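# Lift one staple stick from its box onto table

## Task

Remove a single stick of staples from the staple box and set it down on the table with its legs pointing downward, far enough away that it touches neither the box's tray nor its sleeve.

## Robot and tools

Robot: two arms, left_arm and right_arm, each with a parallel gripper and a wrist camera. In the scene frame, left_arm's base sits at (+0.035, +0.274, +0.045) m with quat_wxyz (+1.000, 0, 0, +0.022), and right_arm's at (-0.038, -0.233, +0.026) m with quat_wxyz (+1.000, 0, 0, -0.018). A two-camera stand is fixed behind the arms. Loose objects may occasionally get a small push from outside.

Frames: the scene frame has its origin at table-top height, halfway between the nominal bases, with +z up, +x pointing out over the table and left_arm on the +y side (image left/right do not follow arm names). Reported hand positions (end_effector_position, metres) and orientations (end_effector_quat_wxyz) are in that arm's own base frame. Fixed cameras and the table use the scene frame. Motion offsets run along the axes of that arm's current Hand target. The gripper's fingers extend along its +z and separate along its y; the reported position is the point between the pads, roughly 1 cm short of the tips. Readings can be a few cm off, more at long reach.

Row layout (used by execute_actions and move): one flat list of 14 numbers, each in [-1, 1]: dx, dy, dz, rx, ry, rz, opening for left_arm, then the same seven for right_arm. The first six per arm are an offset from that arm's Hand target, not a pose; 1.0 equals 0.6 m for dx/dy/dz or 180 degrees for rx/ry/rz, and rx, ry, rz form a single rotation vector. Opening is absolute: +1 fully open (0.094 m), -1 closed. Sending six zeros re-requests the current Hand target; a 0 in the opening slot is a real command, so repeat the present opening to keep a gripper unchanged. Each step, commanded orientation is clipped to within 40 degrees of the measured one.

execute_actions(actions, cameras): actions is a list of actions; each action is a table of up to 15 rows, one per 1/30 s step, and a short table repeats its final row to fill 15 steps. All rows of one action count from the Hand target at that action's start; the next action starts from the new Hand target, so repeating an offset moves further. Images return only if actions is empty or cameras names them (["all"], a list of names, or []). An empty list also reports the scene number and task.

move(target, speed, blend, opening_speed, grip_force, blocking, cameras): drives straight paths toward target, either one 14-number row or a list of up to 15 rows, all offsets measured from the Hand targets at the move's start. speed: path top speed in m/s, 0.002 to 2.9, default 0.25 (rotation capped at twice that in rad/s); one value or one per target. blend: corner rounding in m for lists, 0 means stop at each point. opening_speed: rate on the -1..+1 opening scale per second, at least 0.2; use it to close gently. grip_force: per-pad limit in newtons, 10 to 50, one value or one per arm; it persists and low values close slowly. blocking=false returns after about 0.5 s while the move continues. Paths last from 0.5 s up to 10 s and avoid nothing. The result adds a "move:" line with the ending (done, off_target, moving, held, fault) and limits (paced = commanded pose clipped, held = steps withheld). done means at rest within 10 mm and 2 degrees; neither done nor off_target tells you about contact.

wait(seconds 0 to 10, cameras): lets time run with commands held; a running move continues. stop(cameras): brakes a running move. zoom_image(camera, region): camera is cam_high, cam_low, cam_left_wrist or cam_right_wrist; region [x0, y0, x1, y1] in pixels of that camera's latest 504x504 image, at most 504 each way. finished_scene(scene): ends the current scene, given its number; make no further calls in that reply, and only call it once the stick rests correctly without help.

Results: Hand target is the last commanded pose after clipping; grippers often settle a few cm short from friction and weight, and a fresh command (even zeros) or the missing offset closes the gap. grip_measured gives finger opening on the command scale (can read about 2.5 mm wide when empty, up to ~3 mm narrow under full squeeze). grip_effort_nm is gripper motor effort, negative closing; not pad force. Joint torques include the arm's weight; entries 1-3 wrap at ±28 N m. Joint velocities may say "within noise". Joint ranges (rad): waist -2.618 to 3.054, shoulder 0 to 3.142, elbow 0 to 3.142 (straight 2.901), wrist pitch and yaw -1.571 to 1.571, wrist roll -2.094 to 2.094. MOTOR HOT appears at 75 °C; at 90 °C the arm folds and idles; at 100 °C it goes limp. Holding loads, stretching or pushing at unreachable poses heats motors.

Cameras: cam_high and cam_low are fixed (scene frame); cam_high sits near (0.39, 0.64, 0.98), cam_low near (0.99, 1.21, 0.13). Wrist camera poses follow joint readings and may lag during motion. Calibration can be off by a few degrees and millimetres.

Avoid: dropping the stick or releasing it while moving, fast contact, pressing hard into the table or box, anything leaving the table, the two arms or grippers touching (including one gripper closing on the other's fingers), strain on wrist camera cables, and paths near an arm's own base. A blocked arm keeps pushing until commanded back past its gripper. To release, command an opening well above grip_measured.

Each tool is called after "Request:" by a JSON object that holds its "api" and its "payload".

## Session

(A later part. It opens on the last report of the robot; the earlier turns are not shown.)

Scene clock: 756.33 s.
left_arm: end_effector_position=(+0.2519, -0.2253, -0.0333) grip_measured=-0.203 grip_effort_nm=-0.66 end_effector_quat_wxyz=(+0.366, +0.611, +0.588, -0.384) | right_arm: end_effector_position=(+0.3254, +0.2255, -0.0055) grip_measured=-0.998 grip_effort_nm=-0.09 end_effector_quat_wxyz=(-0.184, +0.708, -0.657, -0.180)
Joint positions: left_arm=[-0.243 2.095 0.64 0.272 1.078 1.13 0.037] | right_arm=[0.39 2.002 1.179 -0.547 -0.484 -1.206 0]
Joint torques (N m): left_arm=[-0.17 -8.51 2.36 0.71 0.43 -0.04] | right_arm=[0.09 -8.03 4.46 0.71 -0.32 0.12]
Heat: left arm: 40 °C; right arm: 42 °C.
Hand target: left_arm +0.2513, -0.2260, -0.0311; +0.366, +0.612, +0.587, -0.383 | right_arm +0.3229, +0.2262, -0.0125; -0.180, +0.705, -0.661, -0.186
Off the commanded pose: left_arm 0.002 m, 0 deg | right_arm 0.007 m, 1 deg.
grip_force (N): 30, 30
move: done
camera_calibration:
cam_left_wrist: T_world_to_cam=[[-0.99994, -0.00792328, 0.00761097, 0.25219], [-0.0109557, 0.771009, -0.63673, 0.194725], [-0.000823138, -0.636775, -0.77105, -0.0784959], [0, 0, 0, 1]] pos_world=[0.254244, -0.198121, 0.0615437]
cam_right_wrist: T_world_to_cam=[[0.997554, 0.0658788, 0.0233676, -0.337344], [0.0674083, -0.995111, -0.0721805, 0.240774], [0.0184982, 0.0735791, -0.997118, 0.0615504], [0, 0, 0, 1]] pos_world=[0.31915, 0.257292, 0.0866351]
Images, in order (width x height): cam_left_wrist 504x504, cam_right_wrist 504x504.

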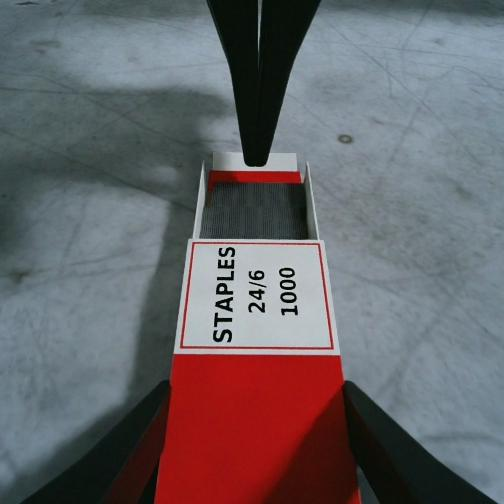

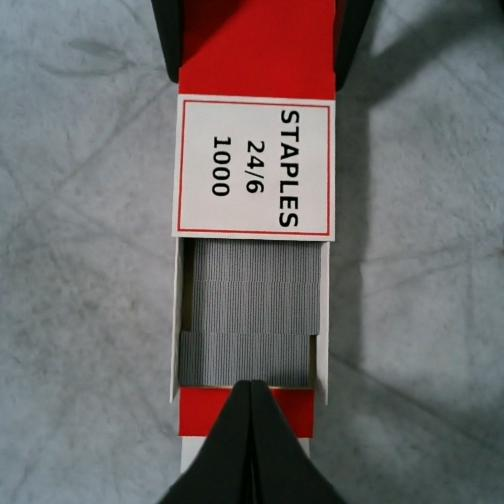

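Request:
{"api": "move", "payload": {"target": [[0,0,0,0,0,0,-0.3,-0.0065,0,0.0038,0,0,0,-1],[0,0,0,0,0,0,-0.3,-0.0015,0,0.0124,0,0,0,-1],[0,0,0,0,0,0,-0.3,0.0303,0,-0.0059,0,0,0,-1]], "speed": 0.05, "cameras": ["cam_left_wrist","cam_right_wrist"]}}

Request:
{"api": "zoom_image", "payload": {"camera": "cam_left_wrist", "region": [170, 100, 350, 260]}}

Scene clock: 772.57 s.
left_arm: end_effector_position=(+0.2519, -0.2253, -0.0333) grip_measured=-0.203 grip_effort_nm=-0.66 end_effector_quat_wxyz=(+0.366, +0.611, +0.588, -0.384) | right_arm: end_effector_position=(+0.3297, +0.2091, -0.0163) grip_measured=-0.998 grip_effort_nm=-0.09 end_effector_quat_wxyz=(-0.184, +0.705, -0.663, -0.176)
Joint positions: left_arm=[-0.243 2.095 0.64 0.272 1.078 1.13 0.037] | right_arm=[0.347 2.017 1.155 -0.523 -0.482 -1.24 0]
Joint torques (N m): left_arm=[-0.21 -8.47 2.32 0.71 0.43 -0.02] | right_arm=[-0.34 -8.96 4.29 0.49 -0.41 -0.08]
Heat: left arm: 40 °C; right arm: 42 °C.
Hand target: left_arm +0.2513, -0.2260, -0.0311; +0.366, +0.612, +0.587, -0.383 | right_arm +0.3241, +0.2088, -0.0185; -0.180, +0.705, -0.660, -0.186
Off the commanded pose: left_arm 0.002 m, 0 deg | right_arm 0.006 m, 1 deg.
grip_force (N): 30, 30
move: done
camera_calibration:
cam_left_wrist: T_world_to_cam=[[-0.99994, -0.00792328, 0.00761097, 0.25219], [-0.0109557, 0.771009, -0.63673, 0.194725], [-0.000823138, -0.636775, -0.77105, -0.0784959], [0, 0, 0, 1]] pos_world=[0.254244, -0.198121, 0.0615437]
cam_right_wrist: T_world_to_cam=[[0.998305, 0.0521279, 0.0258831, -0.337684], [0.053715, -0.996441, -0.0649681, 0.228287], [0.0224044, 0.0662483, -0.997552, 0.0521698], [0, 0, 0, 1]] pos_world=[0.32368, 0.241621, 0.0756137]
Images, in order (width x height): cam_left_wrist 504x504, cam_right_wrist 504x504.

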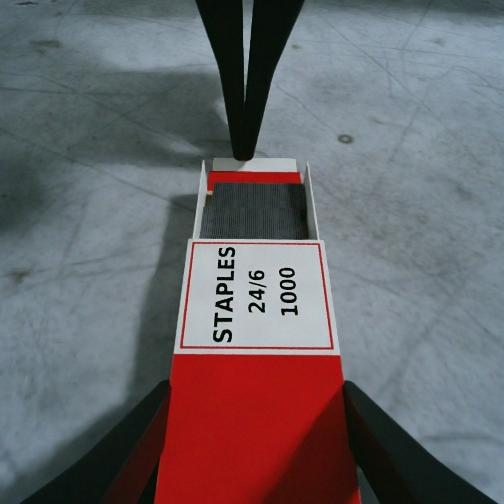

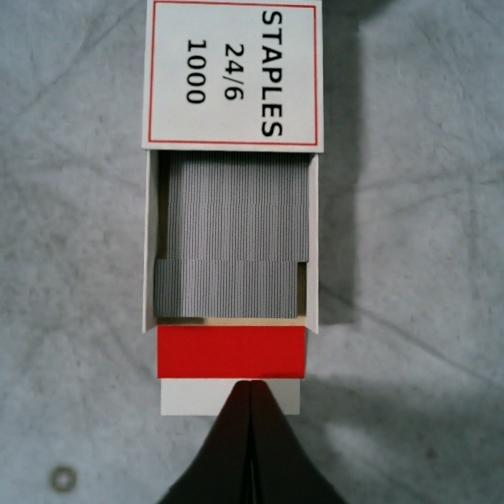

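Scaled by 2.800 from the camera's 504x504 image, which has a finer 720x720 frame.

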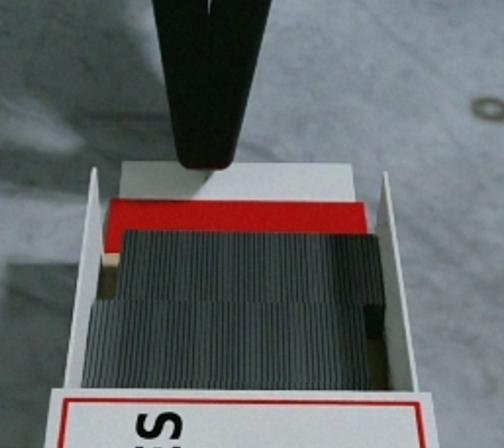

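Request:
{"api": "move", "payload": {"target": [[0,0,0,0,0,0,-0.3,-0.025,0,-0.0433,0,0,0,-1],[0,0,0,0,0,0,-0.3,-0.0552,0.0067,-0.022,0,0,0,-1],[0,0,0,0,0,0,-0.3,-0.0235,0.0067,0.0328,0,0,0,-1]], "speed": 0.08, "blend": [0.005,0.005,0], "cameras": ["cam_left_wrist","cam_right_wrist"]}}

Request:
{"api": "zoom_image", "payload": {"camera": "cam_left_wrist", "region": [170, 100, 350, 260]}}

Scene clock: 791.77 s.
left_arm: end_effector_position=(+0.2538, -0.2251, -0.0335) grip_measured=-0.203 grip_effort_nm=-0.66 end_effector_quat_wxyz=(+0.368, +0.612, +0.589, -0.380) | right_arm: end_effector_position=(+0.3118, +0.2228, -0.0169) grip_measured=-0.998 grip_effort_nm=-0.09 end_effector_quat_wxyz=(-0.163, +0.705, -0.664, -0.188)
Joint positions: left_arm=[-0.243 2.095 0.64 0.282 1.072 1.128 0.037] | right_arm=[0.399 2.01 1.147 -0.547 -0.478 -1.192 0]
Joint torques (N m): left_arm=[-0.17 -8.54 2.39 0.65 0.45 0.02] | right_arm=[0.69 -6.61 4.07 1.3 -0.35 0.14]
Heat: left arm: 40 °C; right arm: 41 °C.
Hand target: left_arm +0.2514, -0.2259, -0.0311; +0.366, +0.612, +0.587, -0.383 | right_arm +0.3187, +0.2306, -0.0285; -0.180, +0.705, -0.660, -0.186
Off the commanded pose: left_arm 0.004 m, 0 deg | right_arm 0.016 m, 2 deg.
grip_force (N): 30, 30
move: off_target (right_arm)
camera_calibration:
cam_left_wrist: T_world_to_cam=[[-0.999932, -0.011676, -0.000604505, 0.252925], [-0.00864101, 0.772868, -0.634508, 0.194334], [0.00787571, -0.63446, -0.772916, -0.0803646], [0, 0, 0, 1]] pos_world=[0.25522, -0.19823, 0.0613444]
cam_right_wrist: T_world_to_cam=[[0.997858, 0.062501, -0.0193333, -0.32341], [0.06138, -0.996654, -0.0539678, 0.240686], [-0.0226417, 0.0526655, -0.998356, 0.0680339], [0, 0, 0, 1]] pos_world=[0.309484, 0.256511, 0.0746587]
Images, in order (width x height): cam_left_wrist 504x504, cam_right_wrist 504x504.

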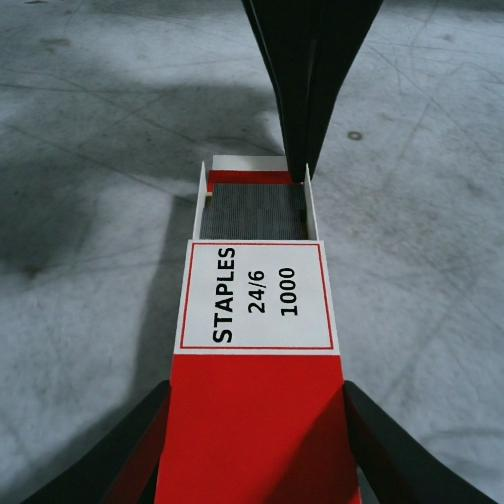

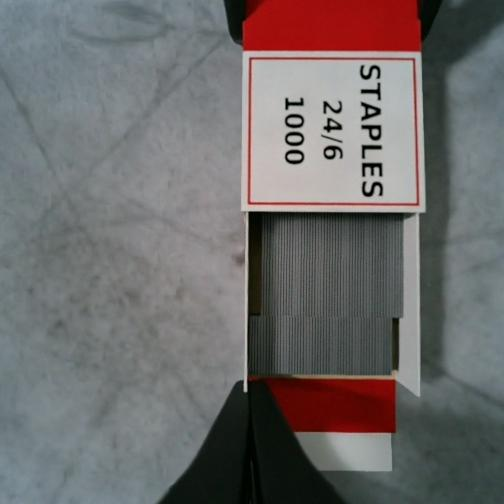

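Scaled by 2.800 from the camera's 504x504 image, which has a finer 720x720 frame.

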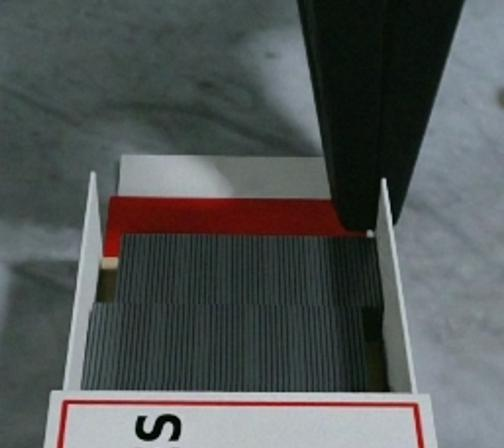

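Request:
{"api": "move", "payload": {"target": [[0,0,0,0,0,0,-0.3,-0.0255,-0.043,-0.0622,0,0,0,-1],[0,0,0,0,0,0,-0.3,-0.0323,-0.0268,-0.0487,0,0,0,-1],[0,0,0,0,0,0,-0.3,-0.0165,-0.0268,-0.0213,0,0,0,-1]], "speed": 0.08, "cameras": ["cam_right_wrist"]}}

Scene clock: 814.90 s.
left_arm: end_effector_position=(+0.2551, -0.2252, -0.0333) grip_measured=-0.203 grip_effort_nm=-0.66 end_effector_quat_wxyz=(+0.369, +0.611, +0.589, -0.379) | right_arm: end_effector_position=(+0.3372, +0.2306, -0.0068) grip_measured=-0.998 grip_effort_nm=-0.09 end_effector_quat_wxyz=(-0.181, +0.708, -0.659, -0.177)
Joint positions: left_arm=[-0.243 2.095 0.64 0.29 1.071 1.12 0.037] | right_arm=[0.394 2.045 1.244 -0.569 -0.474 -1.198 0]
Joint torques (N m): left_arm=[-0.34 -8.5 2.24 0.56 0.5 0.08] | right_arm=[0.34 -8.5 4.68 0.73 -0.4 0.12]
Heat: left arm: 40 °C; right arm: 39 °C.
Hand target: left_arm +0.2513, -0.2259, -0.0311; +0.366, +0.612, +0.587, -0.383 | right_arm +0.3344, +0.2338, -0.0124; -0.180, +0.705, -0.660, -0.186
Off the commanded pose: left_arm 0.004 m, 1 deg | right_arm 0.007 m, 1 deg.
grip_force (N): 30, 30
move: done
camera_calibration:
cam_right_wrist: T_world_to_cam=[[0.9978, 0.0622882, 0.0227121, -0.348655], [0.063603, -0.996005, -0.0626811, 0.246425], [0.0187171, 0.0639877, -0.997775, 0.0617858], [0, 0, 0, 1]] pos_world=[0.331058, 0.263205, 0.0850133]
Images, in order (width x height): cam_right_wrist 504x504.

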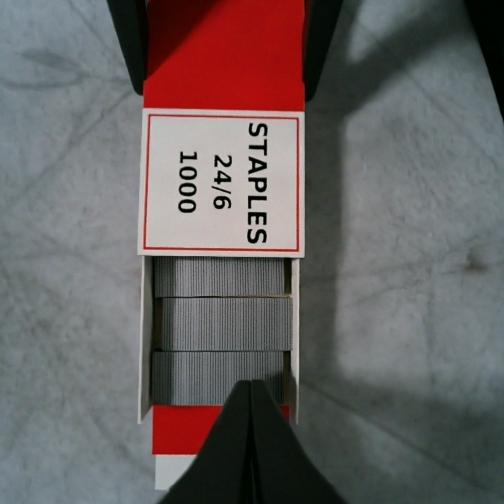

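Request:
{"api": "move", "payload": {"target": [[0,0,0,0,0,0,-0.3,0,0.015,0,0,0,0,-1],[0,0,0,0,0,0,-0.3,0.0117,0.015,0.0202,0,0,0,-1]], "speed": 0.05, "cameras": ["cam_right_wrist"]}}

Scene clock: 824.33 s.
left_arm: end_effector_position=(+0.2546, -0.2252, -0.0334) grip_measured=-0.203 grip_effort_nm=-0.66 end_effector_quat_wxyz=(+0.368, +0.610, +0.590, -0.379) | right_arm: end_effector_position=(+0.3295, +0.2313, -0.0166) grip_measured=-0.998 grip_effort_nm=-0.09 end_effector_quat_wxyz=(-0.185, +0.706, -0.659, -0.183)
Joint positions: left_arm=[-0.243 2.095 0.64 0.287 1.071 1.12 0.037] | right_arm=[0.398 2.045 1.19 -0.51 -0.487 -1.189 0]
Joint torques (N m): left_arm=[-0.21 -8.43 2.26 0.61 0.5 0.08] | right_arm=[0.73 -8.09 3.84 0.83 -0.27 0.11]
Heat: left arm: 40 °C; right arm: 39 °C.
Hand target: left_arm +0.2514, -0.2259, -0.0312; +0.366, +0.612, +0.587, -0.383 | right_arm +0.3256, +0.2332, -0.0264; -0.180, +0.705, -0.660, -0.186
Off the commanded pose: left_arm 0.004 m, 1 deg | right_arm 0.011 m, 1 deg.
grip_force (N): 30, 30
move: off_target (right_arm)
camera_calibration:
cam_right_wrist: T_world_to_cam=[[0.998003, 0.0603288, 0.0187037, -0.340482], [0.061597, -0.995132, -0.0769261, 0.247291], [0.0139718, 0.0779246, -0.996861, 0.0504208], [0, 0, 0, 1]] pos_world=[0.323865, 0.262699, 0.075654]
Images, in order (width x height): cam_right_wrist 504x504.

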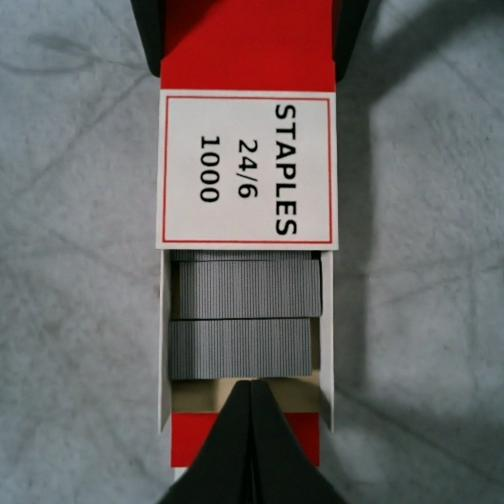

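Request:
{"api": "move", "payload": {"target": [[0,0,0,0,0,0,-0.3,-0.03,0,-0.052,0,0,0,-1],[0,0,0,0,0,0,-0.3,-0.0365,0,-0.0367,0,0,0,-1],[0,0,0,0,0,0,-0.3,-0.0115,0,0.0067,0,0,0,-1]], "speed": 0.06, "cameras": ["cam_right_wrist","cam_left_wrist"]}}

Request:
{"api": "zoom_image", "payload": {"camera": "cam_left_wrist", "region": [170, 100, 350, 260]}}

Scene clock: 842.40 s.
left_arm: end_effector_position=(+0.2542, -0.2252, -0.0334) grip_measured=-0.203 grip_effort_nm=-0.66 end_effector_quat_wxyz=(+0.368, +0.610, +0.590, -0.380) | right_arm: end_effector_position=(+0.3304, +0.2388, -0.0160) grip_measured=-0.998 grip_effort_nm=-0.09 end_effector_quat_wxyz=(-0.187, +0.707, -0.659, -0.178)
Joint positions: left_arm=[-0.243 2.095 0.64 0.284 1.072 1.122 0.037] | right_arm=[0.42 2.046 1.196 -0.495 -0.475 -1.166 0]
Joint torques (N m): left_arm=[-0.24 -8.51 2.26 0.61 0.47 0.04] | right_arm=[0.69 -7.79 4.21 0.77 -0.34 0.12]
Heat: left arm: 40 °C; right arm: 40 °C.
Hand target: left_arm +0.2514, -0.2259, -0.0311; +0.366, +0.612, +0.587, -0.383 | right_arm +0.3251, +0.2412, -0.0264; -0.180, +0.705, -0.660, -0.186
Off the commanded pose: left_arm 0.004 m, 1 deg | right_arm 0.012 m, 1 deg.
grip_force (N): 30, 30
move: off_target (right_arm)
camera_calibration:
cam_left_wrist: T_world_to_cam=[[-0.999892, -0.0145205, 0.00223939, 0.25278], [-0.0126431, 0.772746, -0.634589, 0.195408], [0.00748407, -0.634549, -0.772846, -0.0802137], [0, 0, 0, 1]] pos_world=[0.255824, -0.19823, 0.0614451]
cam_right_wrist: T_world_to_cam=[[0.997775, 0.0596166, 0.029855, -0.341439], [0.0616563, -0.995436, -0.0728381, 0.254851], [0.0253764, 0.0745168, -0.996897, 0.0475173], [0, 0, 0, 1]] pos_world=[0.32376, 0.270502, 0.0761264]
Images, in order (width x height): cam_left_wrist 504x504, cam_right_wrist 504x504.

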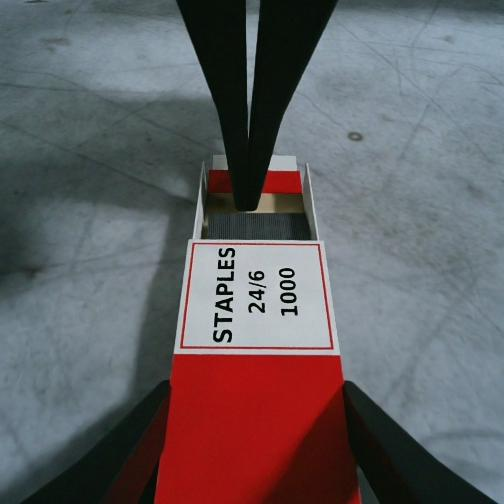

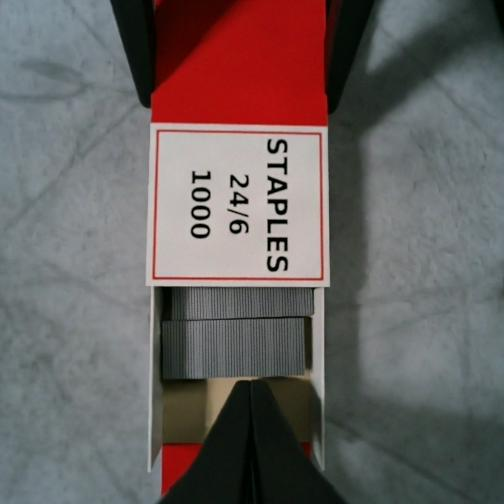

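Scaled by 2.800 from the camera's 504x504 image, which has a finer 720x720 frame.

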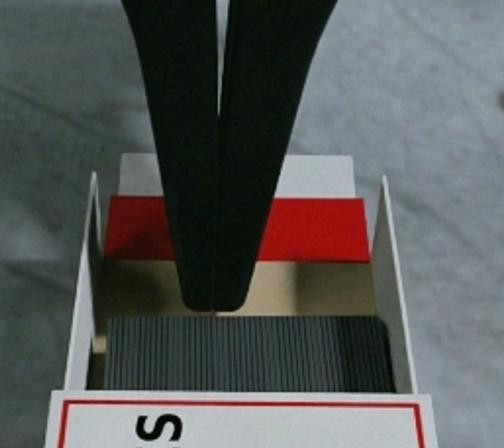

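Request:
{"api": "move", "payload": {"target": [[0,0,0,0,0,0,-0.3,-0.05,0,-0.0867,0,0,0,-1],[0,0,0,0,0,0,-0.3,-0.0567,0,-0.0731,0,0,0,-1],[0,0,0,0,0,0,-0.3,-0.0158,0,-0.0024,0,0,0,-1]], "speed": 0.08, "cameras": ["cam_right_wrist","cam_left_wrist"]}}

Request:
{"api": "zoom_image", "payload": {"camera": "cam_left_wrist", "region": [170, 100, 350, 260]}}

Scene clock: 862.90 s.
left_arm: end_effector_position=(+0.2541, -0.2252, -0.0334) grip_measured=-0.203 grip_effort_nm=-0.66 end_effector_quat_wxyz=(+0.367, +0.610, +0.590, -0.381) | right_arm: end_effector_position=(+0.3271, +0.2473, -0.0133) grip_measured=-0.998 grip_effort_nm=-0.09 end_effector_quat_wxyz=(-0.184, +0.708, -0.658, -0.180)
Joint positions: left_arm=[-0.243 2.095 0.64 0.284 1.072 1.122 0.037] | right_arm=[0.443 2.047 1.21 -0.506 -0.473 -1.145 0]
Joint torques (N m): left_arm=[-0.18 -8.54 2.37 0.64 0.47 0.07] | right_arm=[0.24 -8.32 4.56 0.74 -0.32 0.12]
Heat: left arm: 40 °C; right arm: 41 °C.
Hand target: left_arm +0.2514, -0.2259, -0.0312; +0.366, +0.612, +0.587, -0.383 | right_arm +0.3245, +0.2486, -0.0206; -0.179, +0.705, -0.661, -0.186
Off the commanded pose: left_arm 0.004 m, 1 deg | right_arm 0.008 m, 1 deg.
grip_force (N): 30, 30
move: done
camera_calibration:
cam_left_wrist: T_world_to_cam=[[-0.999893, -0.0143571, 0.00275685, 0.252783], [-0.0128433, 0.772572, -0.634797, 0.195437], [0.00698401, -0.634765, -0.772674, -0.0801388], [0, 0, 0, 1]] pos_world=[0.255825, -0.198229, 0.0614449]
cam_right_wrist: T_world_to_cam=[[0.997685, 0.064279, 0.0222026, -0.339999], [0.0657253, -0.99523, -0.072099, 0.262339], [0.0174622, 0.0733914, -0.99715, 0.0524229], [0, 0, 0, 1]] pos_world=[0.321054, 0.279095, 0.0787368]
Images, in order (width x height): cam_left_wrist 504x504, cam_right_wrist 504x504.

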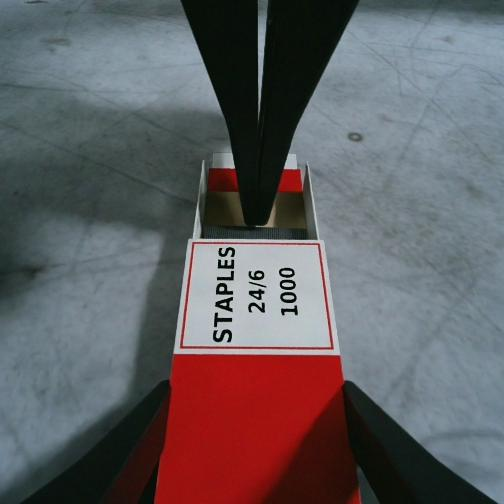

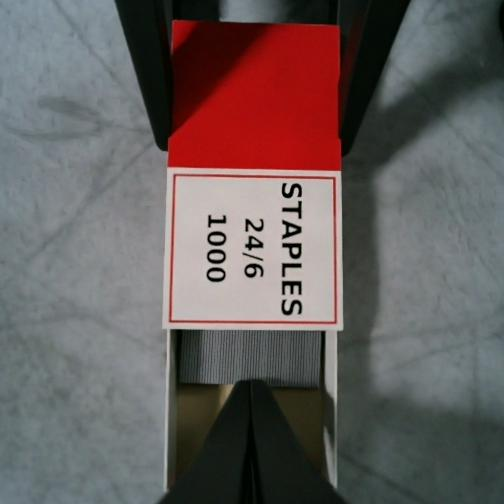

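Scaled by 2.800 from the camera's 504x504 image, which has a finer 720x720 frame.

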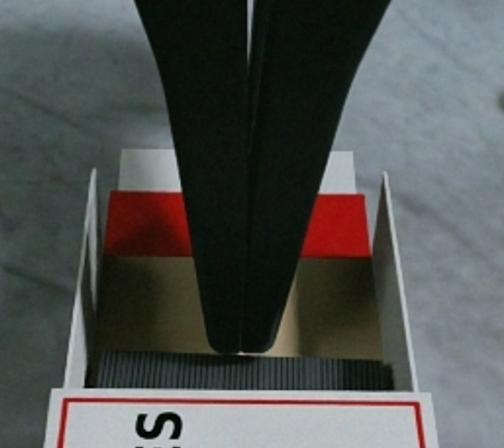

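Request:
{"api": "move", "payload": {"target": [[0,0,0,0,0,0,-0.3,-0.0417,0,-0.0722,0,0,0,-1],[0,0,0,0,0,0,-0.3,-0.0477,0,-0.0592,0,0,0,-1],[0,0,0,0,0,0,-0.3,-0.014,0,-0.0008,0,0,0,-1]], "speed": 0.08, "cameras": ["cam_right_wrist","cam_left_wrist"]}}

Request:
{"api": "zoom_image", "payload": {"camera": "cam_left_wrist", "region": [170, 100, 350, 260]}}

Scene clock: 902.13 s.
left_arm: end_effector_position=(+0.2541, -0.2252, -0.0333) grip_measured=-0.203 grip_effort_nm=-0.66 end_effector_quat_wxyz=(+0.368, +0.610, +0.590, -0.381) | right_arm: end_effector_position=(+0.3261, +0.2533, -0.0102) grip_measured=-0.998 grip_effort_nm=-0.09 end_effector_quat_wxyz=(-0.182, +0.707, -0.659, -0.181)
Joint positions: left_arm=[-0.243 2.095 0.64 0.284 1.073 1.122 0.037] | right_arm=[0.459 2.046 1.224 -0.516 -0.469 -1.126 0]
Joint torques (N m): left_arm=[-0.21 -8.46 2.29 0.62 0.48 0.08] | right_arm=[0.42 -8.59 4.77 0.76 -0.32 0.12]
Heat: left arm: 40 °C; right arm: 42 °C.
Hand target: left_arm +0.2513, -0.2259, -0.0311; +0.366, +0.612, +0.587, -0.383 | right_arm +0.3242, +0.2557, -0.0158; -0.180, +0.705, -0.660, -0.186
Off the commanded pose: left_arm 0.004 m, 1 deg | right_arm 0.007 m, 1 deg.
grip_force (N): 30, 30
move: done
camera_calibration:
cam_left_wrist: T_world_to_cam=[[-0.999895, -0.0142149, 0.002775, 0.25281], [-0.012743, 0.772394, -0.635016, 0.195452], [0.00688332, -0.634985, -0.772494, -0.0800901], [0, 0, 0, 1]] pos_world=[0.255826, -0.198228, 0.0615447]
cam_right_wrist: T_world_to_cam=[[0.99788, 0.0626023, 0.0178108, -0.339093], [0.0637099, -0.995475, -0.0705085, 0.269262], [0.0133162, 0.0714938, -0.997352, 0.0569659], [0, 0, 0, 1]] pos_world=[0.320461, 0.285199, 0.0818399]
Images, in order (width x height): cam_left_wrist 504x504, cam_right_wrist 504x504.

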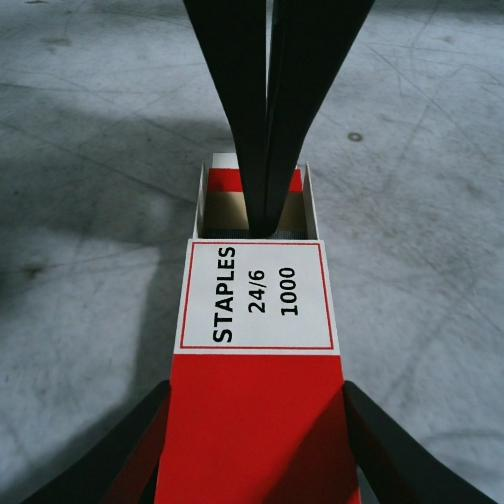

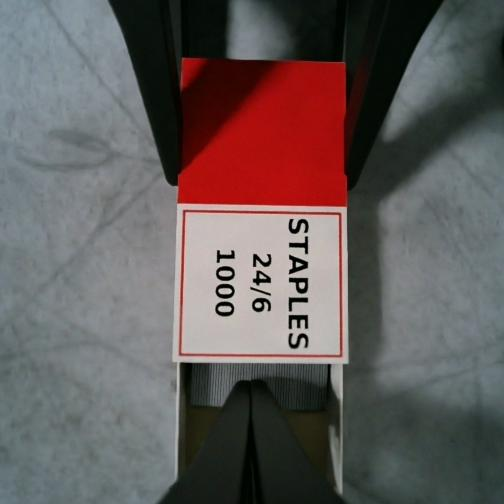

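Scaled by 2.800 from the camera's 504x504 image, which has a finer 720x720 frame.

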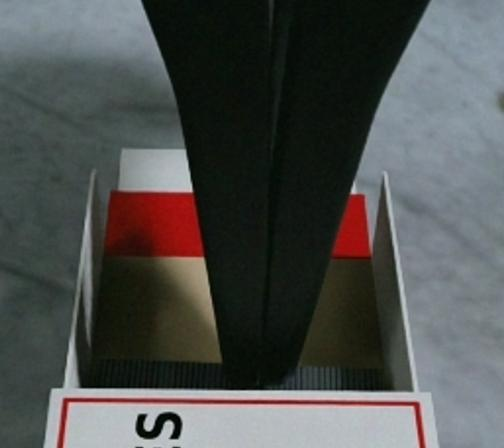

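Request:
{"api": "move", "payload": {"target": [[0,0,0,0,0,0,-0.3,0.005,0,0.0087,0,0,0,-1],[0,0,0,0,0,0,-0.3,0.0411,0,-0.0121,0,0,0,-1]], "speed": 0.04, "cameras": ["cam_right_wrist","cam_left_wrist"]}}

Request:
{"api": "zoom_image", "payload": {"camera": "cam_left_wrist", "region": [170, 100, 350, 260]}}

Scene clock: 912.93 s.
left_arm: end_effector_position=(+0.2541, -0.2252, -0.0334) grip_measured=-0.203 grip_effort_nm=-0.66 end_effector_quat_wxyz=(+0.367, +0.610, +0.590, -0.381) | right_arm: end_effector_position=(+0.3300, +0.2387, -0.0164) grip_measured=-0.998 grip_effort_nm=-0.09 end_effector_quat_wxyz=(-0.191, +0.705, -0.656, -0.188)
Joint positions: left_arm=[-0.243 2.095 0.64 0.284 1.072 1.122 0.037] | right_arm=[0.41 2.053 1.195 -0.494 -0.5 -1.177 0]
Joint torques (N m): left_arm=[-0.23 -8.49 2.35 0.62 0.46 0.06] | right_arm=[-0.95 -9.59 3.69 0.53 -0.18 -0.09]
Heat: left arm: 39 °C; right arm: 42 °C.
Hand target: left_arm +0.2513, -0.2259, -0.0311; +0.366, +0.612, +0.587, -0.383 | right_arm +0.3257, +0.2308, -0.0219; -0.180, +0.705, -0.660, -0.186
Off the commanded pose: left_arm 0.004 m, 1 deg | right_arm 0.011 m, 1 deg.
grip_force (N): 30, 30
move: off_target (right_arm)
camera_calibration:
cam_left_wrist: T_world_to_cam=[[-0.999893, -0.0143571, 0.00275685, 0.252783], [-0.0128433, 0.772572, -0.634797, 0.195437], [0.00698401, -0.634765, -0.772674, -0.0801388], [0, 0, 0, 1]] pos_world=[0.255825, -0.198229, 0.0614449]
cam_right_wrist: T_world_to_cam=[[0.997745, 0.063658, 0.0212545, -0.34214], [0.0653794, -0.993455, -0.0936577, 0.252685], [0.0151533, 0.0948361, -0.995378, 0.0456633], [0, 0, 0, 1]] pos_world=[0.324156, 0.268481, 0.0763901]
Images, in order (width x height): cam_left_wrist 504x504, cam_right_wrist 504x504.

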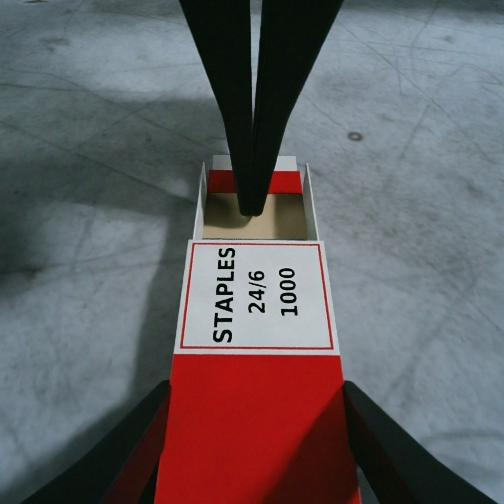

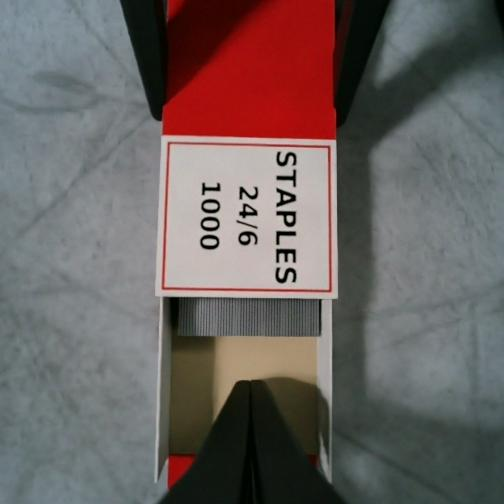

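Scaled by 2.800 from the camera's 504x504 image, which has a finer 720x720 frame.

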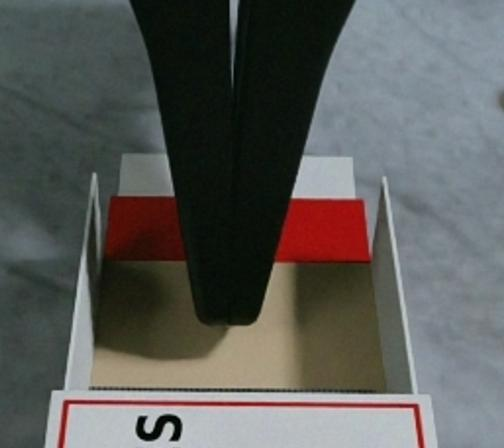

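Request:
{"api": "move", "payload": {"target": [[0,0,0,0,0,0,-0.3,-0.0375,0,-0.065,0,0,0,-1],[0,0,0,0,0,0,-0.3,0.0052,0,-0.0703,0,0,0,-1],[0,0,0,0,0,0,-0.3,0.0323,0,-0.0233,0,0,0,-1]], "speed": 0.1, "blend": [0.01,0.005,0], "cameras": ["cam_right_wrist","cam_left_wrist"]}}

Request:
{"api": "zoom_image", "payload": {"camera": "cam_right_wrist", "region": [120, 100, 380, 360]}}

Scene clock: 1000.67 s.
left_arm: end_effector_position=(+0.2541, -0.2252, -0.0333) grip_measured=-0.203 grip_effort_nm=-0.66 end_effector_quat_wxyz=(+0.368, +0.610, +0.590, -0.381) | right_arm: end_effector_position=(+0.3297, +0.2053, -0.0136) grip_measured=-0.998 grip_effort_nm=-0.09 end_effector_quat_wxyz=(-0.180, +0.703, -0.664, -0.178)
Joint positions: left_arm=[-0.243 2.095 0.64 0.284 1.073 1.122 0.037] | right_arm=[0.336 2.014 1.165 -0.551 -0.486 -1.249 0]
Joint torques (N m): left_arm=[-0.18 -8.49 2.32 0.61 0.47 0.07] | right_arm=[-0.02 -7.99 4.44 0.66 -0.4 -0.09]
Heat: left arm: 39 °C; right arm: 43 °C.
Hand target: left_arm +0.2514, -0.2259, -0.0311; +0.366, +0.612, +0.587, -0.383 | right_arm +0.3273, +0.2070, -0.0194; -0.180, +0.705, -0.660, -0.186
Off the commanded pose: left_arm 0.004 m, 1 deg | right_arm 0.007 m, 1 deg.
grip_force (N): 30, 30
move: done
camera_calibration:
cam_left_wrist: T_world_to_cam=[[-0.999895, -0.0142149, 0.002775, 0.25281], [-0.012743, 0.772394, -0.635016, 0.195452], [0.00688332, -0.634985, -0.772494, -0.0800901], [0, 0, 0, 1]] pos_world=[0.255826, -0.198228, 0.0615447]
cam_right_wrist: T_world_to_cam=[[0.998629, 0.0500587, 0.0152828, -0.337354], [0.050936, -0.996664, -0.0637654, 0.225588], [0.0120398, 0.0644564, -0.997848, 0.0589141], [0, 0, 0, 1]] pos_world=[0.324691, 0.237925, 0.0783277]
Images, in order (width x height): cam_left_wrist 504x504, cam_right_wrist 504x504.

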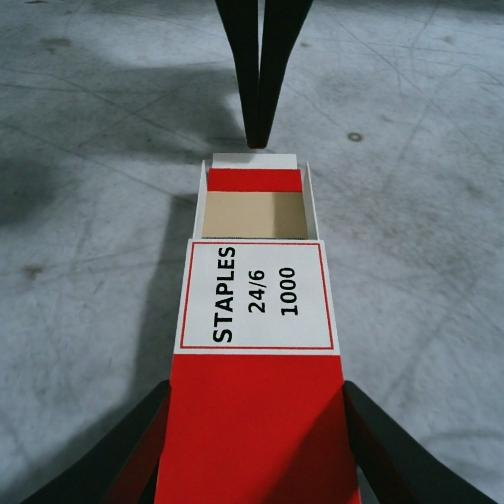

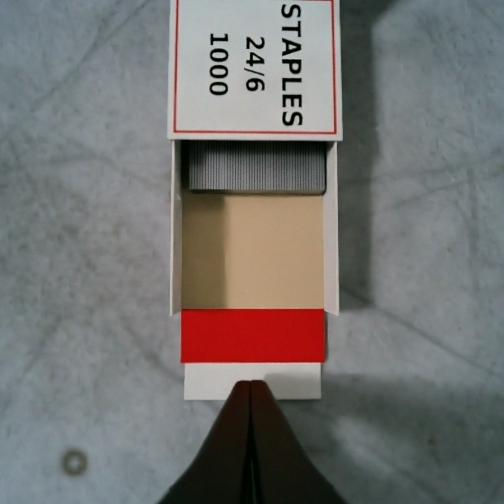

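Scaled by 1.938 from the camera's 504x504 image, which has a finer 720x720 frame.

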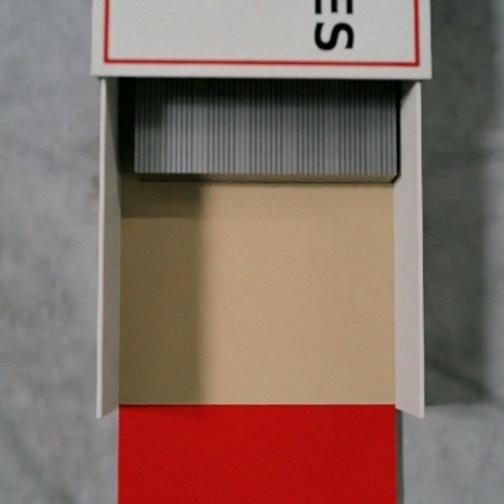

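Request:
{"api": "move", "payload": {"target": [-0.0567,0,-0.0129,0,0.1111,0,-0.3,0,0,0,0,0,0,-1], "speed": 0.08, "cameras": ["cam_right_wrist","cam_left_wrist"]}}

Scene clock: 1044.77 s.
left_arm: end_effector_position=(+0.2469, -0.2325, -0.0060) grip_measured=-0.203 grip_effort_nm=-0.66 end_effector_quat_wxyz=(+0.257, +0.666, +0.641, -0.282) | right_arm: end_effector_position=(+0.3298, +0.2053, -0.0136) grip_measured=-0.998 grip_effort_nm=-0.09 end_effector_quat_wxyz=(-0.180, +0.703, -0.664, -0.178)
Joint positions: left_arm=[-0.396 1.817 0.748 -0.19 0.729 1.093 0.037] | right_arm=[0.336 2.014 1.165 -0.55 -0.486 -1.249 0]
Joint torques (N m): left_arm=[-0.46 -9.68 5.49 0.44 0.17 -0.09] | right_arm=[-0.02 -8.01 4.42 0.67 -0.4 -0.09]
Heat: left arm: 40 °C; right arm: 40 °C.
Hand target: left_arm +0.2511, -0.2339, +0.0029; +0.259, +0.669, +0.641, -0.271 | right_arm +0.3273, +0.2070, -0.0194; -0.180, +0.705, -0.660, -0.186
Off the commanded pose: left_arm 0.010 m, 1 deg | right_arm 0.007 m, 1 deg.
grip_force (N): 30, 30
move: done
camera_calibration:
cam_left_wrist: T_world_to_cam=[[-0.999986, -0.000251827, 0.00525404, 0.248698], [-0.00205677, 0.938048, -0.346499, 0.255899], [-0.00484128, -0.346505, -0.938036, 0.00539687], [0, 0, 0, 1]] pos_world=[0.249247, -0.238113, 0.0924245]
cam_right_wrist: T_world_to_cam=[[0.998625, 0.0500225, 0.0156905, -0.337375], [0.0509285, -0.996653, -0.0639437, 0.225601], [0.0124394, 0.0646549, -0.99783, 0.0587355], [0, 0, 0, 1]] pos_world=[0.324691, 0.237925, 0.0783275]
Images, in order (width x height): cam_left_wrist 504x504, cam_right_wrist 504x504.

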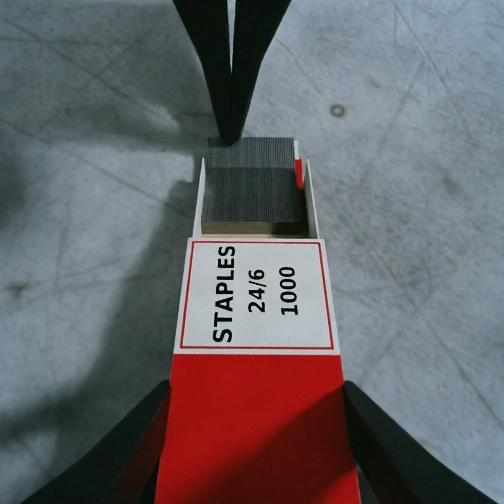

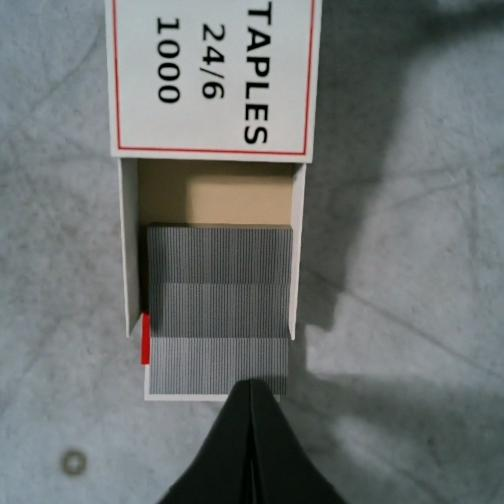

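Request:
{"api": "move", "payload": {"target": [0.048,0,0.03,0,-0.1111,0,-0.3,0,0,0,0,0,0,-1], "speed": 0.08, "cameras": ["cam_right_wrist","cam_left_wrist"]}}

Request:
{"api": "zoom_image", "payload": {"camera": "cam_right_wrist", "region": [100, 140, 360, 440]}}

Request:
{"api": "zoom_image", "payload": {"camera": "cam_left_wrist", "region": [170, 100, 350, 260]}}

Scene clock: 1076.10 s.
left_arm: end_effector_position=(+0.2544, -0.2257, -0.0306) grip_measured=-0.203 grip_effort_nm=-0.66 end_effector_quat_wxyz=(+0.360, +0.616, +0.594, -0.372) | right_arm: end_effector_position=(+0.3298, +0.2053, -0.0136) grip_measured=-0.998 grip_effort_nm=-0.09 end_effector_quat_wxyz=(-0.180, +0.703, -0.664, -0.178)
Joint positions: left_arm=[-0.253 2.063 0.645 0.24 1.043 1.125 0.037] | right_arm=[0.336 2.014 1.165 -0.55 -0.486 -1.249 0]
Joint torques (N m): left_arm=[0.66 -6.34 2.18 0.94 0.73 0.06] | right_arm=[-0.02 -8.01 4.42 0.67 -0.4 -0.09]
Heat: left arm: 41 °C; right arm: 40 °C.
Hand target: left_arm +0.2513, -0.2257, -0.0300; +0.366, +0.612, +0.587, -0.383 | right_arm +0.3273, +0.2070, -0.0194; -0.180, +0.705, -0.660, -0.186
Off the commanded pose: left_arm 0.003 m, 2 deg | right_arm 0.007 m, 1 deg.
grip_force (N): 30, 30
move: done
camera_calibration:
cam_left_wrist: T_world_to_cam=[[-0.999902, -0.0139733, -0.000645898, 0.253121], [-0.0106408, 0.789787, -0.613289, 0.201631], [0.00907976, -0.613222, -0.789858, -0.0745094], [0, 0, 0, 1]] pos_world=[0.255918, -0.2014, 0.0649699]
cam_right_wrist: T_world_to_cam=[[0.998625, 0.0500225, 0.0156905, -0.337375], [0.0509285, -0.996653, -0.0639437, 0.225601], [0.0124394, 0.0646549, -0.99783, 0.0587355], [0, 0, 0, 1]] pos_world=[0.324691, 0.237925, 0.0783275]
Images, in order (width x height): cam_left_wrist 504x504, cam_right_wrist 504x504.

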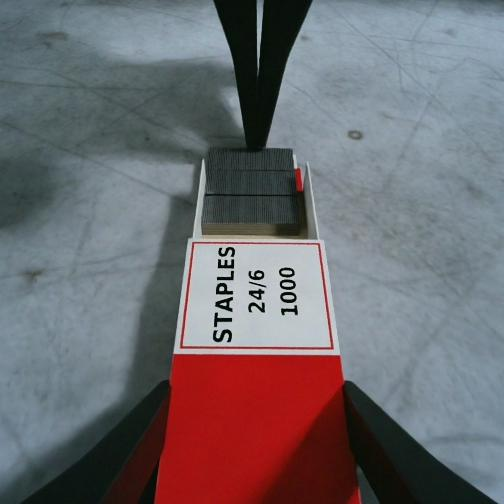

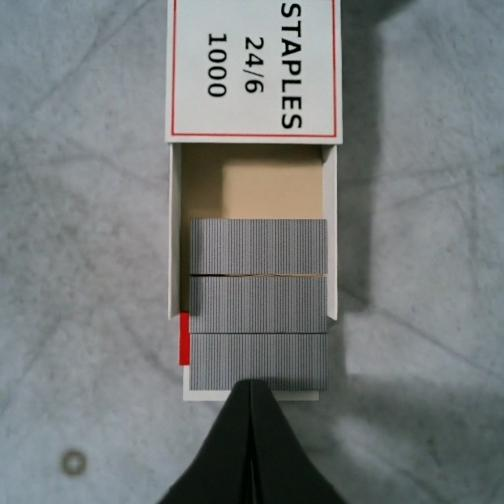

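Scaled by 1.680 from the camera's 504x504 image, which has a finer 720x720 frame.

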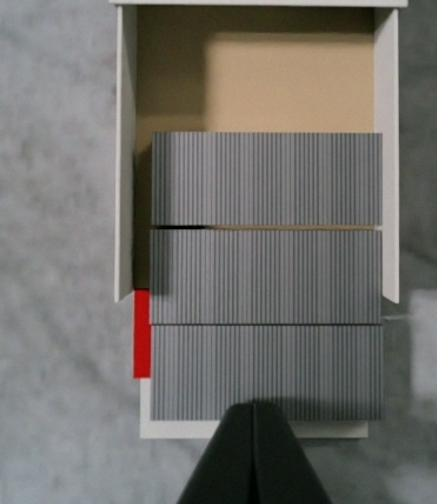

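Scaled by 2.800 from the camera's 504x504 image, which has a finer 720x720 frame.

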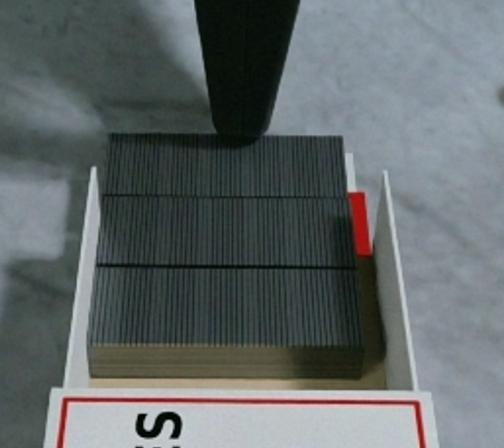

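Request:
{"api": "execute_actions", "payload": {"actions": []}}

Scene clock: 1105.40 s.
left_arm: end_effector_position=(+0.2545, -0.2257, -0.0305) grip_measured=-0.203 grip_effort_nm=-0.66 end_effector_quat_wxyz=(+0.360, +0.616, +0.594, -0.371) | right_arm: end_effector_position=(+0.3298, +0.2053, -0.0136) grip_measured=-0.998 grip_effort_nm=-0.09 end_effector_quat_wxyz=(-0.180, +0.703, -0.664, -0.178)
Joint positions: left_arm=[-0.253 2.063 0.645 0.241 1.043 1.125 0.037] | right_arm=[0.336 2.014 1.165 -0.55 -0.486 -1.249 0]
Joint velocities: within noise
Joint torques (N m): left_arm=[0.64 -6.31 2.21 0.94 0.72 0.04] | right_arm=[-0.01 -8.01 4.42 0.67 -0.4 -0.08]
Heat: left arm: 40 °C; right arm: 39 °C.
Hand target: left_arm +0.2513, -0.2257, -0.0300; +0.366, +0.612, +0.587, -0.383 | right_arm +0.3273, +0.2070, -0.0194; -0.180, +0.705, -0.660, -0.186
Tool commands: left_gripper/opening=-0.3 right_gripper/opening=-1.0
Off the commanded pose: left_arm 0.003 m, 2 deg | right_arm 0.007 m, 1 deg.
grip_force (N): 30, 30
camera_calibration:
cam_left_wrist: T_world_to_cam=[[-0.999903, -0.0138836, -0.00134494, 0.253183], [-0.0101398, 0.789697, -0.613414, 0.201492], [0.00957845, -0.61334, -0.789761, -0.0746672], [0, 0, 0, 1]] pos_world=[0.255916, -0.201399, 0.0649696]
cam_right_wrist: T_world_to_cam=[[0.998625, 0.0500225, 0.0156905, -0.337375], [0.0509285, -0.996653, -0.0639437, 0.225601], [0.0124394, 0.0646549, -0.99783, 0.0587355], [0, 0, 0, 1]] pos_world=[0.324691, 0.237925, 0.0783275]

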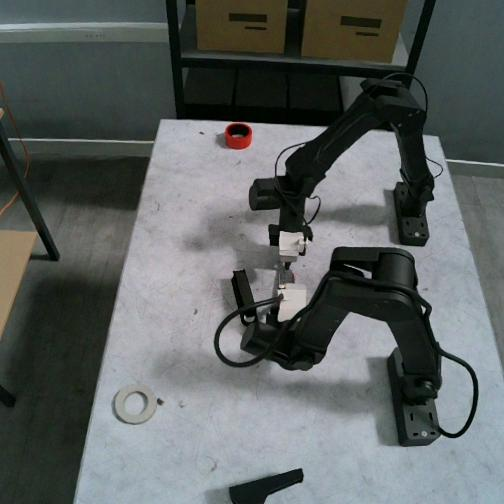

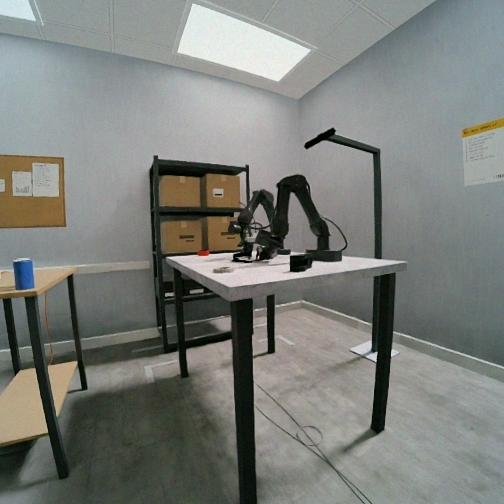

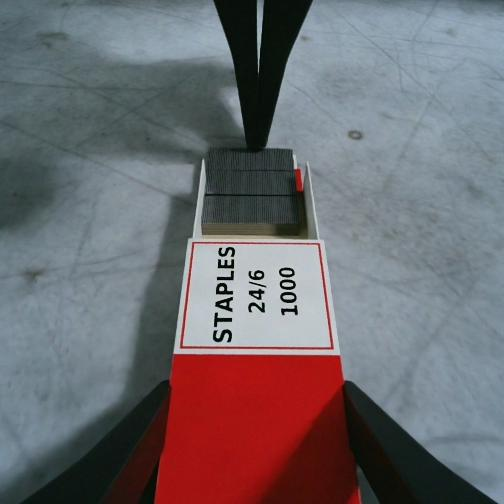

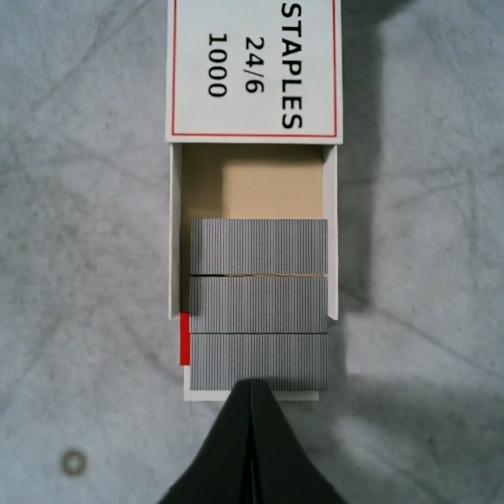

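Request:
{"api": "zoom_image", "payload": {"camera": "cam_left_wrist", "region": [190, 100, 330, 240]}}

Request:
{"api": "zoom_image", "payload": {"camera": "cam_right_wrist", "region": [170, 270, 350, 450]}}

Scaled by 3.600 from the camera's 504x504 image, which has a finer 720x720 frame.

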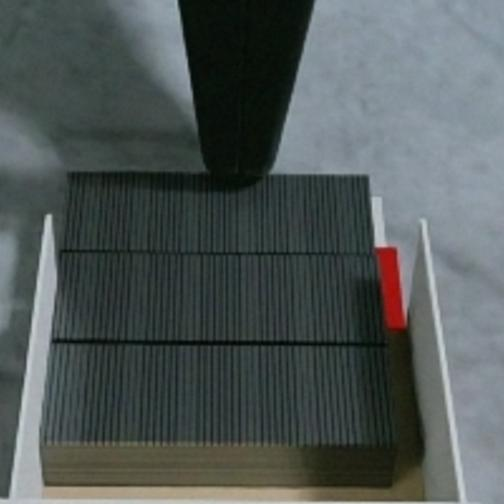

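Scaled by 2.800 from the camera's 504x504 image, which has a finer 720x720 frame.

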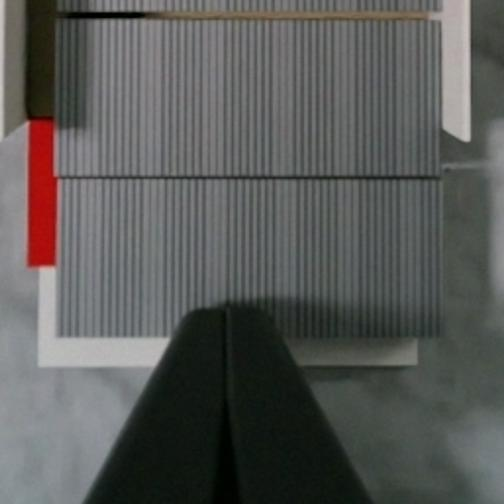

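Request:
{"api": "move", "payload": {"target": [-0.02254, 0, -0.0108, 0, 0, 0, -0.3, 0, 0, 0, 0, 0, 0, -1], "speed": 0.04, "cameras": ["cam_left_wrist", "cam_right_wrist"]}}

Scene clock: 1217.97 s.
left_arm: end_effector_position=(+0.2498, -0.2247, -0.0300) grip_measured=-0.203 grip_effort_nm=-0.66 end_effector_quat_wxyz=(+0.349, +0.611, +0.601, -0.379) | right_arm: end_effector_position=(+0.3298, +0.2053, -0.0136) grip_measured=-0.998 grip_effort_nm=-0.09 end_effector_quat_wxyz=(-0.180, +0.703, -0.664, -0.178)
Joint positions: left_arm=[-0.253 2.054 0.645 0.2 1.045 1.125 0.037] | right_arm=[0.336 2.014 1.165 -0.55 -0.486 -1.249 0]
Joint torques (N m): left_arm=[0.55 -10.99 2.21 0.66 0.71 0.04] | right_arm=[-0.01 -7.99 4.42 0.67 -0.4 -0.09]
Heat: left arm: 39 °C; right arm: 39 °C.
Hand target: left_arm +0.2513, -0.2258, -0.0151; +0.366, +0.612, +0.587, -0.383 | right_arm +0.3273, +0.2070, -0.0194; -0.180, +0.705, -0.660, -0.186
Off the commanded pose: left_arm 0.015 m, 3 deg | right_arm 0.007 m, 1 deg.
grip_force (N): 30, 30
move: off_target (left_arm)
camera_calibration:
cam_left_wrist: T_world_to_cam=[[-0.999473, -0.0133035, 0.0296019, 0.249449], [-0.0285667, 0.79349, -0.607913, 0.206554], [-0.0154015, -0.608438, -0.793452, -0.0662926], [0, 0, 0, 1]] pos_world=[0.254197, -0.200915, 0.0655826]
cam_right_wrist: T_world_to_cam=[[0.998625, 0.0500225, 0.0156905, -0.337375], [0.0509285, -0.996653, -0.0639437, 0.225601], [0.0124394, 0.0646549, -0.99783, 0.0587355], [0, 0, 0, 1]] pos_world=[0.324691, 0.237925, 0.0783275]
Images, in order (width x height): cam_left_wrist 504x504, cam_right_wrist 504x504.

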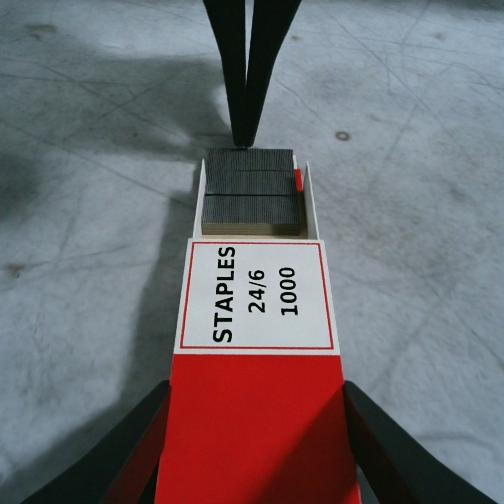

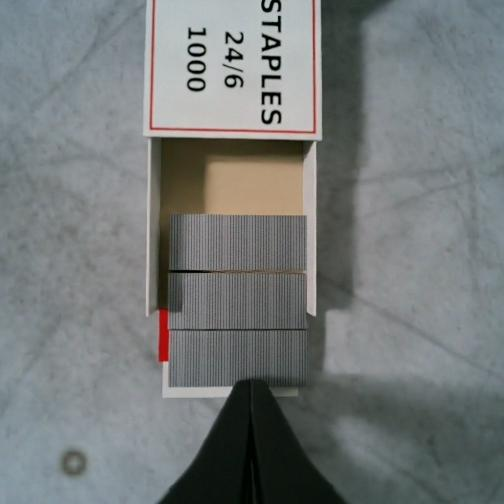

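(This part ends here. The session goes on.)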